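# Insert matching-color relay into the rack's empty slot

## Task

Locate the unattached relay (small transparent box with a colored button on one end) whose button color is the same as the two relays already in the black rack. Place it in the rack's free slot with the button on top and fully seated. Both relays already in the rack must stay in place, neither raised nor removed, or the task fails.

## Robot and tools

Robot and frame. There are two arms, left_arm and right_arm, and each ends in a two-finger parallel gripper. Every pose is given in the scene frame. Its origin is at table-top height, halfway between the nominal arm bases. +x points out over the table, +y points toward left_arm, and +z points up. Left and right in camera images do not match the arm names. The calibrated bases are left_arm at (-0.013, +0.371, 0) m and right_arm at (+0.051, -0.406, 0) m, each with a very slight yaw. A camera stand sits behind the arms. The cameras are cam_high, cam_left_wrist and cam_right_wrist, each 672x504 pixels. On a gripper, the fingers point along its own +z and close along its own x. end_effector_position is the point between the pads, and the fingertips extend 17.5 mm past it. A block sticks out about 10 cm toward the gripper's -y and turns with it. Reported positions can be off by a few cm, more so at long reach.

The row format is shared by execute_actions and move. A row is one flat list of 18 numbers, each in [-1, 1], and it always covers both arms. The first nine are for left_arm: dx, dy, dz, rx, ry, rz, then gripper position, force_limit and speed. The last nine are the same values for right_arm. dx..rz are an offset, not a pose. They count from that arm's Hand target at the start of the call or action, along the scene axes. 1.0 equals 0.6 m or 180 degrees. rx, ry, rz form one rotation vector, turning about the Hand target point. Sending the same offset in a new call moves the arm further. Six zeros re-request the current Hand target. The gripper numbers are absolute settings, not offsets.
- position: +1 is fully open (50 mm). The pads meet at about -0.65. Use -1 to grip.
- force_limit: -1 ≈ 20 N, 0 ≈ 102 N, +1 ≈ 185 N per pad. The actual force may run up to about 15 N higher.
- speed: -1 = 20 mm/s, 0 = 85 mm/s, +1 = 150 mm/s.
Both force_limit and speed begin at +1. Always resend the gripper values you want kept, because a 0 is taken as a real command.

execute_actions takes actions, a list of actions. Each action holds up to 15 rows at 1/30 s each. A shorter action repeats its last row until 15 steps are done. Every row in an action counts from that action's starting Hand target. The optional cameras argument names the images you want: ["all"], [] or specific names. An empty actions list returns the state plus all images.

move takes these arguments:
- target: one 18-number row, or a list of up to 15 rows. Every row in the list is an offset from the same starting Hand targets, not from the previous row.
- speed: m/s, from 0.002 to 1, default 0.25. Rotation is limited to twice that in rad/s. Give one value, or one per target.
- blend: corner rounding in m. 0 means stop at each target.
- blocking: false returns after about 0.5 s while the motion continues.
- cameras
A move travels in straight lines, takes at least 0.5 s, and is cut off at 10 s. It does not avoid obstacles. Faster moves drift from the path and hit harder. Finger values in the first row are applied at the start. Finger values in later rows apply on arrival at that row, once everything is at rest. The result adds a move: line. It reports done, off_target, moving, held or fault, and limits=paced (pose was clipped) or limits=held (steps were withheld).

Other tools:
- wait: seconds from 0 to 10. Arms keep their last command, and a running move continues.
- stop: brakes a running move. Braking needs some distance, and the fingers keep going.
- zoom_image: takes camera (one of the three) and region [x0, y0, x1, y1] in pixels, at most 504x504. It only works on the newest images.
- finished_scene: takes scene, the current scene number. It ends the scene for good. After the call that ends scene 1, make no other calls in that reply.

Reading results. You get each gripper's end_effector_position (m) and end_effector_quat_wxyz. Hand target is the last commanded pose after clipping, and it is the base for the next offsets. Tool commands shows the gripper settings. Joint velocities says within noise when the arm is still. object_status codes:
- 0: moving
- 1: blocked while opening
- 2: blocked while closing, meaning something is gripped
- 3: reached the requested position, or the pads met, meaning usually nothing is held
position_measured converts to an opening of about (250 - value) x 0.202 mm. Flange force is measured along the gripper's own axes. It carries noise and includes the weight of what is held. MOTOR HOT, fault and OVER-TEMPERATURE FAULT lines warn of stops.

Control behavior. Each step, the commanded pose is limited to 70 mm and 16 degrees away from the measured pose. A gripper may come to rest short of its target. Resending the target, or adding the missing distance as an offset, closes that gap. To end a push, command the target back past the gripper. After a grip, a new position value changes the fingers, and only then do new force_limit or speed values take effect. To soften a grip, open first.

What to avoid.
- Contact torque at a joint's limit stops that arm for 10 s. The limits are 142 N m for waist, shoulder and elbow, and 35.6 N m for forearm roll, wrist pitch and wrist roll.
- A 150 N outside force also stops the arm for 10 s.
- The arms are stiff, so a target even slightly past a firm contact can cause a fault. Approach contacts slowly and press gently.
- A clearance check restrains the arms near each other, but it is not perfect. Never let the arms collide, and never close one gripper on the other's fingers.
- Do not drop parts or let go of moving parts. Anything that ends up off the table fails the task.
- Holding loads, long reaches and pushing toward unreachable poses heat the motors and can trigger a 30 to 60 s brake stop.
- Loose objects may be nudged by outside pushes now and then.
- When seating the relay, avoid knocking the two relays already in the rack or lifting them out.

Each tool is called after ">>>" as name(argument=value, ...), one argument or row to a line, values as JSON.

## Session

>>> execute_actions(
  actions=[],
)

>>> zoom_image(
  camera="cam_high",
  region=[348, 90, 528, 290],
)

>>> zoom_image(
  camera="cam_right_wrist",
  region=[336, 0, 672, 252],
)

Scene clock: 0.00 s.
left_arm: end_effector_position=(+0.3266, -0.0693, +0.1516) position_measured=3 object_status=3 end_effector_quat_wxyz=(+0.128, +0.886, +0.319, +0.310) | right_arm: end_effector_position=(+0.2671, -0.3903, +0.1259) position_measured=3 object_status=3 end_effector_quat_wxyz=(+0.614, -0.510, -0.553, -0.237)
Joint positions: left_arm=[-1.007 0.126 -0.151 -0.681 -0.991 0.446] | right_arm=[-0.412 0.514 -0.299 -0.769 -2.017 0.69]
Joint velocities: within noise
Flange force (N): no reading
Hand target: left_arm +0.3266, -0.0693, +0.1516; +0.128, +0.886, +0.319, +0.310 | right_arm +0.2671, -0.3903, +0.1259; +0.614, -0.510, -0.553, -0.237
Tool commands: left_gripper/position=+1.0 left_gripper/force_limit=+1.0 left_gripper/speed=+1.0 right_gripper/position=+1.0 right_gripper/force_limit=+1.0 right_gripper/speed=+1.0

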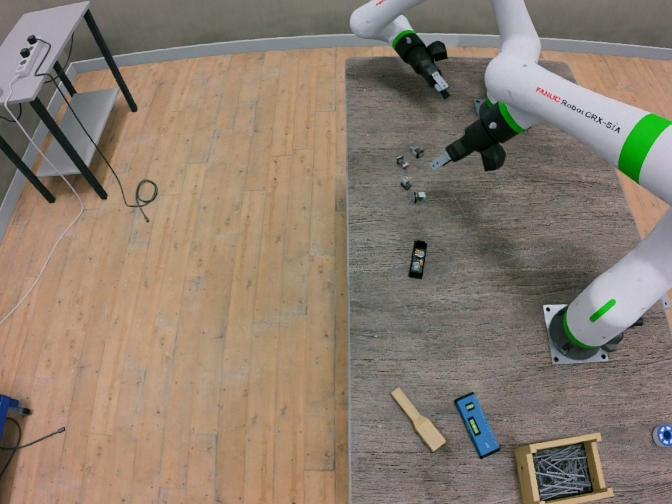

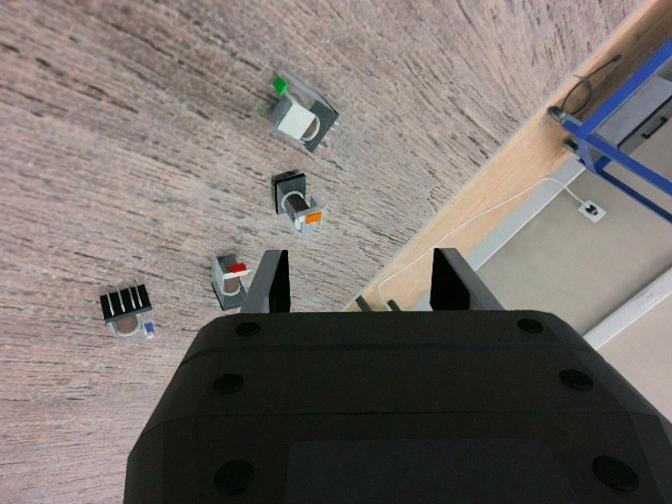

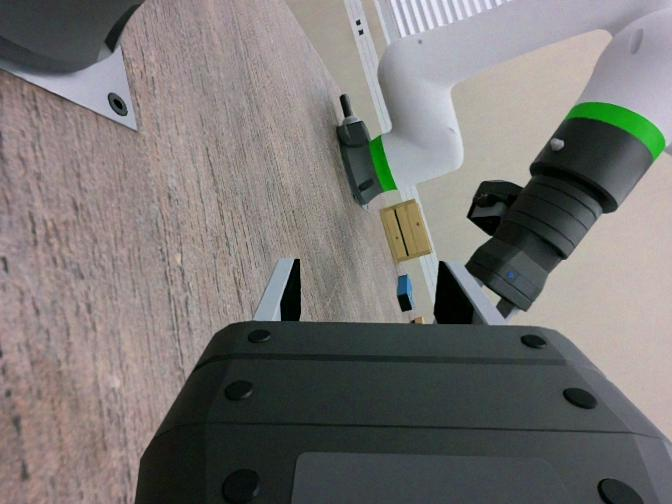

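Scaled by 2.520 from the camera's 672x504 image, which has a finer 960x720 frame.

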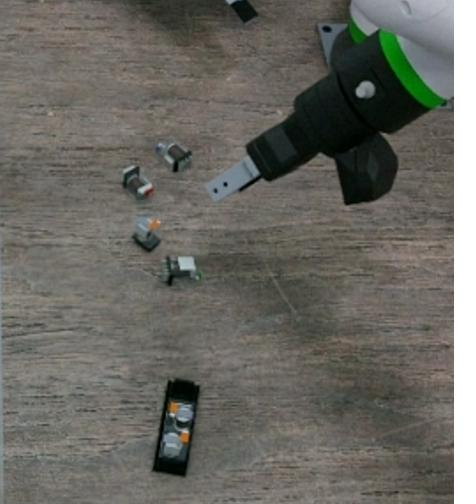

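Scaled by 1.500 from the camera's 672x504 image, which has a finer 960x720 frame.

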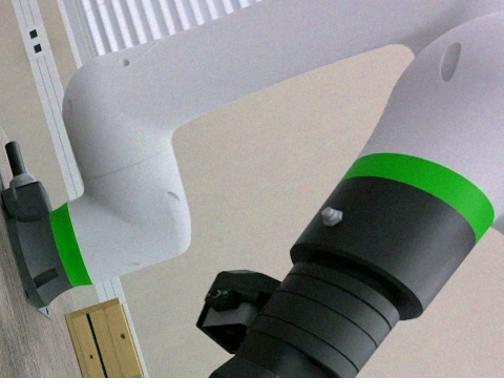

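>>> move(
  target=[
    [0.1557,0.8988,0.2973,0,0,0,1,1,1,0.1048,0.2005,0.2068,-0.1607,-0.1686,0.0919,1,1,1],
    [0.1557,0.8988,0.2973,0,0,0,1,1,1,0.2382,0.4772,0.0402,-0.3213,-0.3372,0.1837,1,1,1],
  ],
  speed=0.45,
  blend=[0.03,0],
  cameras=["cam_right_wrist","cam_high"],
)

>>> zoom_image(
  camera="cam_right_wrist",
  region=[246, 122, 446, 282],
)

Scene clock: 89.83 s.
left_arm: end_effector_position=(+0.4200, +0.4700, +0.3300) position_measured=3 object_status=3 end_effector_quat_wxyz=(+0.128, +0.886, +0.319, +0.310) | right_arm: end_effector_position=(+0.4100, -0.1040, +0.1501) position_measured=3 object_status=3 end_effector_quat_wxyz=(+0.000, +0.383, +0.924, +0.000)
Joint positions: left_arm=[0.884 -0.511 -0.607 0.595 -1.09 -1.918] | right_arm=[0.996 0.098 -0.205 0 -1.267 -0.195]
Flange force (N): left_arm=[2.4 7.3 4.2] | right_arm=[3.0 -0.4 2.3]
Hand target: left_arm +0.4200, +0.4700, +0.3300; +0.128, +0.886, +0.319, +0.310 | right_arm +0.4100, -0.1040, +0.1500; +0.000, +0.383, +0.924, +0.000
Off the commanded pose: left_arm 0.000 m, 0 deg | right_arm 0.000 m, 0 deg.
move: done; limits=paced
Images, in order (width x height): cam_high 672x504, cam_right_wrist 672x504.

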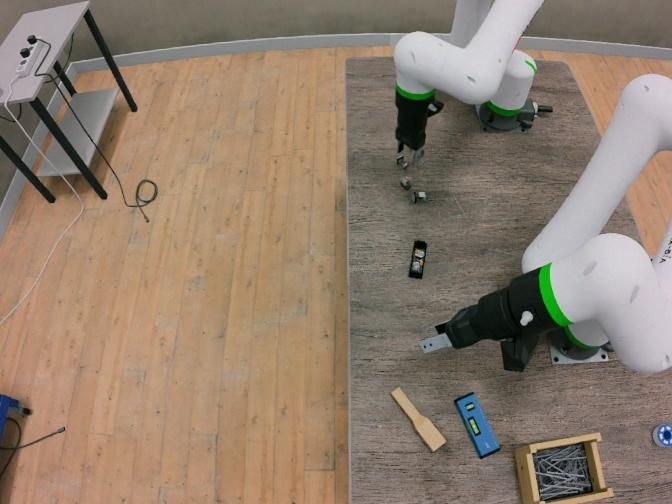

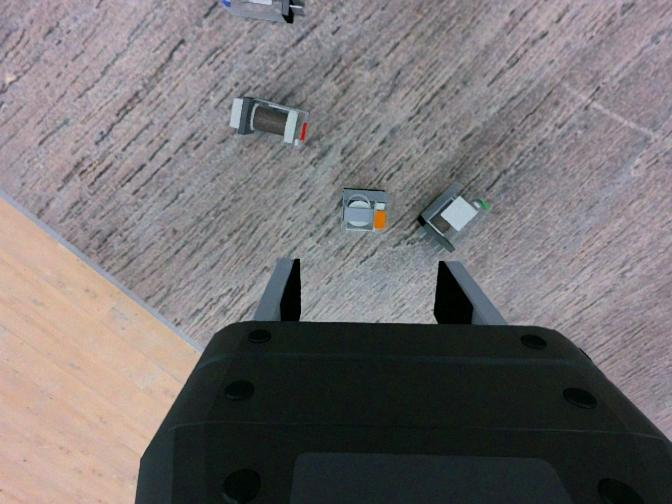

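Scaled by 2.520 from the camera's 672x504 image, which has a finer 960x720 frame.

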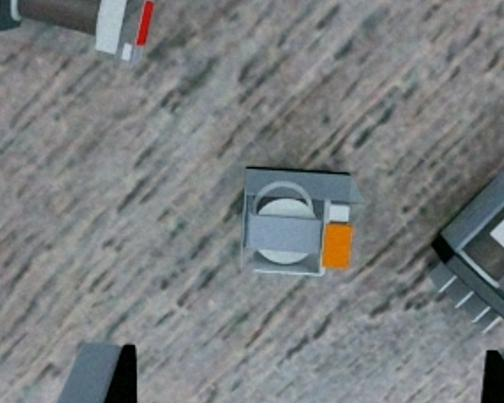

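>>> move(
  target=[
    [0,0,0,0,0,0,1,1,1,-0.0055,0.0032,-0.1167,0,0,-0.0185,0.6,-0.7,0],
    [0,0,0,0,0,0,1,1,1,-0.0055,0.0032,-0.1917,0,0,-0.0185,0.6,-0.7,0],
    [0,0,0,0,0,0,1,1,1,-0.0055,0.0032,-0.1917,0,0,-0.0185,-1,-0.7,-0.5],
    [0,0,0,0,0,0,1,1,1,-0.0055,0.0032,-0.05,0,0,-0.0185,-1,-0.7,-0.5],
    [0,0,0,0,0,0,1,1,1,-0.0233,0.4317,-0.05,0,0,0.1722,-1,-0.7,-0.5],
  ],
  speed=[0.2,0.12,0.1,0.2,0.4],
  blend=[0,0,0,0.02,0],
  cameras=["cam_right_wrist"],
)

>>> zoom_image(
  camera="cam_right_wrist",
  region=[286, 82, 446, 242],
)

>>> zoom_image(
  camera="cam_right_wrist",
  region=[286, 202, 446, 332],
)

Scene clock: 140.57 s.
left_arm: end_effector_position=(+0.4200, +0.4700, +0.3300) position_measured=3 object_status=3 end_effector_quat_wxyz=(+0.128, +0.886, +0.319, +0.310) | right_arm: end_effector_position=(+0.3960, +0.1550, +0.1200) position_measured=117 object_status=2 end_effector_quat_wxyz=(+0.000, +0.122, +0.992, +0.000)
Joint positions: left_arm=[0.884 -0.511 -0.607 0.595 -1.09 -1.918] | right_arm=[1.234 0.583 0.365 0 -1.353 0.108]
Flange force (N): left_arm=[3.3 7.8 4.6] | right_arm=[2.1 0.9 2.8]
Hand target: left_arm +0.4200, +0.4700, +0.3300; +0.128, +0.886, +0.319, +0.310 | right_arm +0.3960, +0.1550, +0.1200; +0.000, +0.122, +0.992, +0.000
Off the commanded pose: left_arm 0.000 m, 0 deg | right_arm 0.000 m, 0 deg.
move: done
Images, in order (width x height): cam_right_wrist 672x504.

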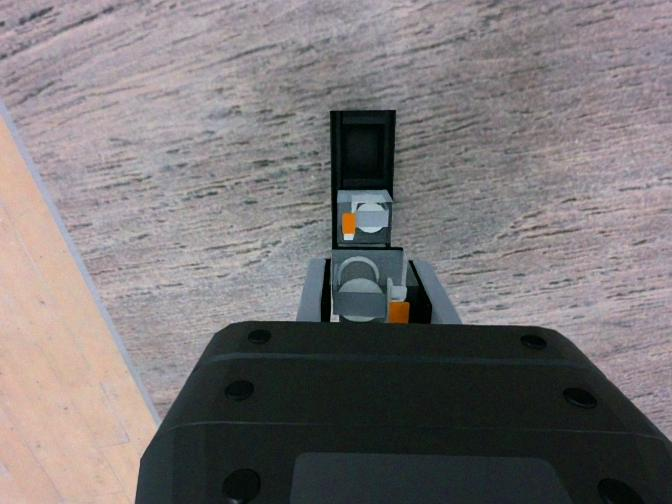

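Scaled by 3.150 from the camera's 672x504 image, which has a finer 960x720 frame.

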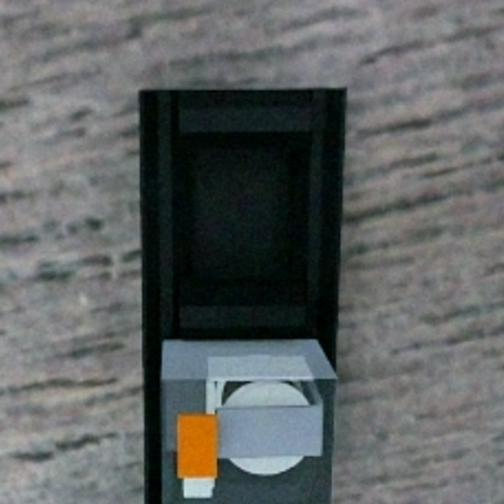

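Scaled by 3.150 from the camera's 672x504 image, which has a finer 960x720 frame.

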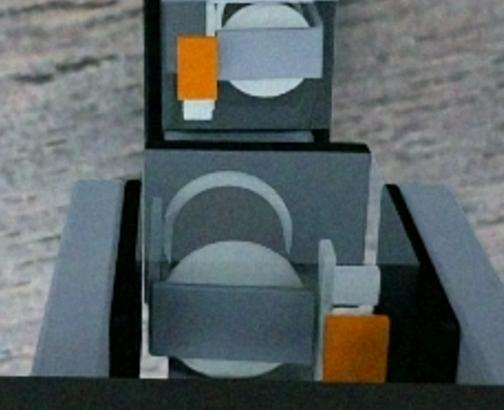

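>>> move(
  target=[
    [0,0,0,0,0,0,1,1,1,-0.0185,-0.0648,-0.0167,0,0,0.0024,-1,-0.7,-0.5],
    [0,0,0,0,0,0,1,1,1,-0.0185,-0.0648,-0.0967,0,0,0.0024,-1,-0.7,-0.5],
  ],
  speed=[0.2,0.12],
  cameras=["cam_right_wrist"],
)

>>> zoom_image(
  camera="cam_right_wrist",
  region=[286, 182, 446, 332],
)

Scene clock: 164.13 s.
left_arm: end_effector_position=(+0.4200, +0.4700, +0.3300) position_measured=3 object_status=3 end_effector_quat_wxyz=(+0.128, +0.886, +0.319, +0.310) | right_arm: end_effector_position=(+0.3849, +0.1161, +0.0620) position_measured=117 object_status=2 end_effector_quat_wxyz=(+0.000, +0.119, +0.993, +0.000)
Joint positions: left_arm=[0.884 -0.511 -0.607 0.595 -1.09 -1.918] | right_arm=[1.229 0.531 0.144 0 -1.184 0.121]
Flange force (N): left_arm=[2.8 7.4 4.4] | right_arm=[1.9 1.2 3.0]
Hand target: left_arm +0.4200, +0.4700, +0.3300; +0.128, +0.886, +0.319, +0.310 | right_arm +0.3849, +0.1162, +0.0620; +0.000, +0.119, +0.993, +0.000
Off the commanded pose: left_arm 0.000 m, 0 deg | right_arm 0.000 m, 0 deg.
move: done
Images, in order (width x height): cam_right_wrist 672x504.

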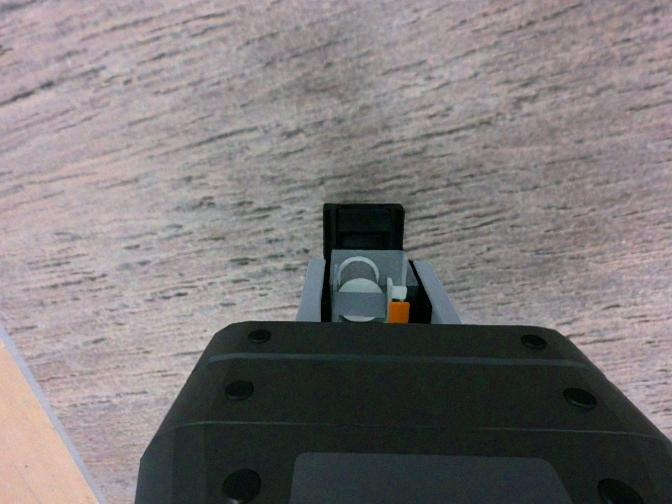

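Scaled by 3.150 from the camera's 672x504 image, which has a finer 960x720 frame.

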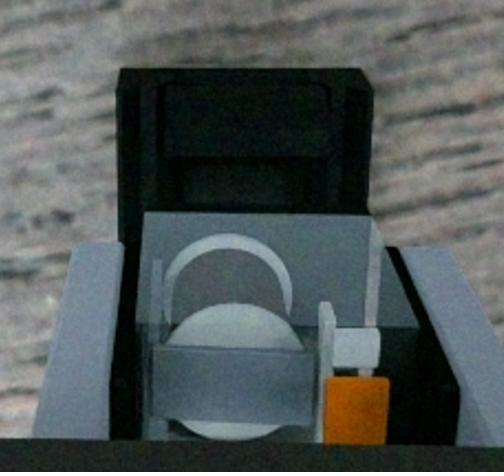

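>>> move(
  target=[
    [0,0,0,0,0,0,1,1,1,0.0002,-0.0018,-0.02,0,0,0.0022,-1,-0.7,-0.5],
    [0,0,0,0,0,0,1,1,1,0.0002,-0.0018,-0.0325,0,0,0.0022,-1,-0.7,-0.5],
  ],
  speed=[0.06,0.03],
  cameras=["cam_right_wrist"],
)

>>> zoom_image(
  camera="cam_right_wrist",
  region=[286, 182, 446, 332],
)

Scene clock: 195.73 s.
left_arm: end_effector_position=(+0.4200, +0.4700, +0.3300) position_measured=3 object_status=3 end_effector_quat_wxyz=(+0.128, +0.886, +0.319, +0.310) | right_arm: end_effector_position=(+0.3850, +0.1151, +0.0425) position_measured=117 object_status=2 end_effector_quat_wxyz=(+0.000, +0.115, +0.993, +0.000)
Joint positions: left_arm=[0.884 -0.511 -0.607 0.595 -1.09 -1.918] | right_arm=[1.228 0.548 0.121 0 -1.144 0.128]
Flange force (N): left_arm=[3.3 8.7 4.2] | right_arm=[1.9 1.3 3.3]
Hand target: left_arm +0.4200, +0.4700, +0.3300; +0.128, +0.886, +0.319, +0.310 | right_arm +0.3850, +0.1151, +0.0425; +0.000, +0.115, +0.993, +0.000
Off the commanded pose: left_arm 0.000 m, 0 deg | right_arm 0.000 m, 0 deg.
move: done
Images, in order (width x height): cam_right_wrist 672x504.

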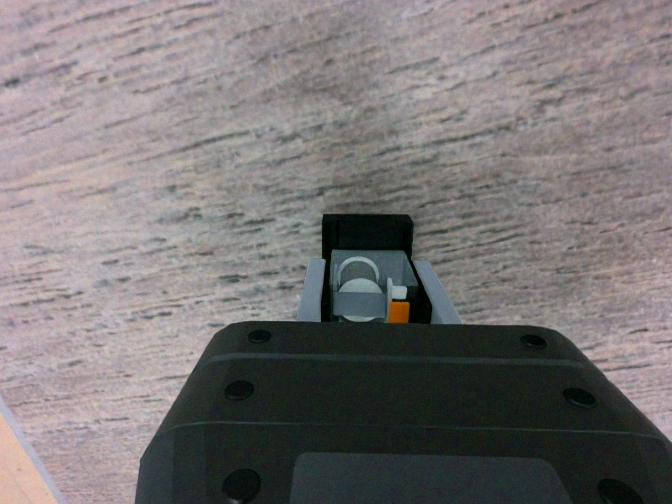

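Scaled by 3.150 from the camera's 672x504 image, which has a finer 960x720 frame.

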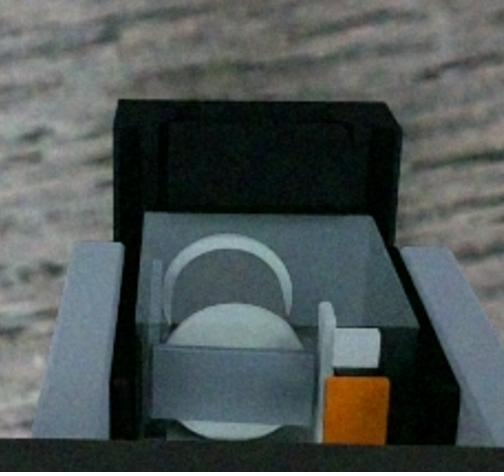

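>>> move(
  target=[
    [0,0,0,0,0,0,1,1,1,0.0005,-0.0005,-0.0055,0,0,0,-1,-0.7,-0.5],
  ],
  speed=0.03,
  cameras=[],
)

Scene clock: 203.93 s.
left_arm: end_effector_position=(+0.4200, +0.4700, +0.3300) position_measured=3 object_status=3 end_effector_quat_wxyz=(+0.128, +0.886, +0.319, +0.310) | right_arm: end_effector_position=(+0.3853, +0.1148, +0.0393) position_measured=117 object_status=2 end_effector_quat_wxyz=(+0.000, +0.115, +0.993, +0.000)
Joint positions: left_arm=[0.884 -0.511 -0.607 0.595 -1.09 -1.918] | right_arm=[1.228 0.551 0.118 0 -1.137 0.129]
Flange force (N): left_arm=[2.9 7.0 3.9] | right_arm=[7.3 -2.8 -18.4]
Hand target: left_arm +0.4200, +0.4700, +0.3300; +0.128, +0.886, +0.319, +0.310 | right_arm +0.3853, +0.1148, +0.0392; +0.000, +0.115, +0.993, +0.000
Off the commanded pose: left_arm 0.000 m, 0 deg | right_arm 0.000 m, 0 deg.
move: done
No camera images: "cameras" was empty.

>>> move(
  target=[
    [0,0,0,0,0,0,1,1,1,0,0,-0.0017,0,0,0,-1,-0.7,-0.5],
    [0,0,0,0,0,0,1,1,1,0,0,0.0006,0,0,0,-1,-0.7,-0.5],
    [0,0,0,0,0,0,1,1,1,0,0,0.0006,0,0,0,1,-0.7,-0.5],
    [0,0,0,0,0,0,1,1,1,0,0,0.05,0,0,0,1,-0.7,-0.5],
    [0,0,0,0,0,0,1,1,1,0.0168,0.0695,0.135,0,0,0,1,-0.7,-0.5],
  ],
  speed=[0.03,0.03,0.03,0.12,0.25],
  blend=[0,0,0,0.014,0],
  cameras=["cam_right_wrist"],
)

>>> zoom_image(
  camera="cam_right_wrist",
  region=[286, 92, 446, 252],
)

Scene clock: 214.90 s.
left_arm: end_effector_position=(+0.4200, +0.4700, +0.3300) position_measured=3 object_status=3 end_effector_quat_wxyz=(+0.128, +0.886, +0.319, +0.310) | right_arm: end_effector_position=(+0.3954, +0.1565, +0.1202) position_measured=3 object_status=3 end_effector_quat_wxyz=(+0.000, +0.115, +0.993, +0.000)
Joint positions: left_arm=[0.884 -0.511 -0.607 0.595 -1.09 -1.918] | right_arm=[1.236 0.585 0.369 0 -1.355 0.121]
Flange force (N): left_arm=[2.7 7.4 4.0] | right_arm=[1.7 1.7 2.8]
Hand target: left_arm +0.4200, +0.4700, +0.3300; +0.128, +0.886, +0.319, +0.310 | right_arm +0.3954, +0.1565, +0.1202; +0.000, +0.115, +0.993, +0.000
Off the commanded pose: left_arm 0.000 m, 0 deg | right_arm 0.000 m, 0 deg.
move: done
Images, in order (width x height): cam_right_wrist 672x504.

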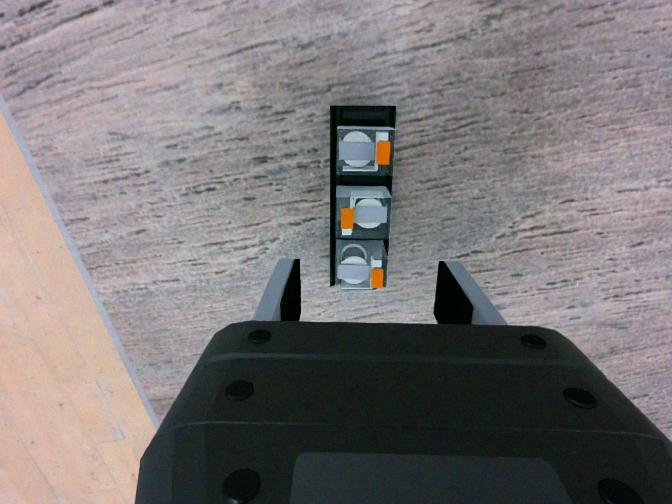

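Scaled by 3.150 from the camera's 672x504 image, which has a finer 960x720 frame.

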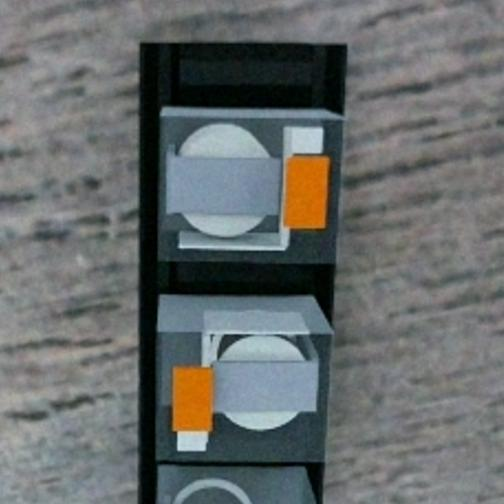

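>>> finished_scene(
  scene=3,
)

The scene is finished: the task was done.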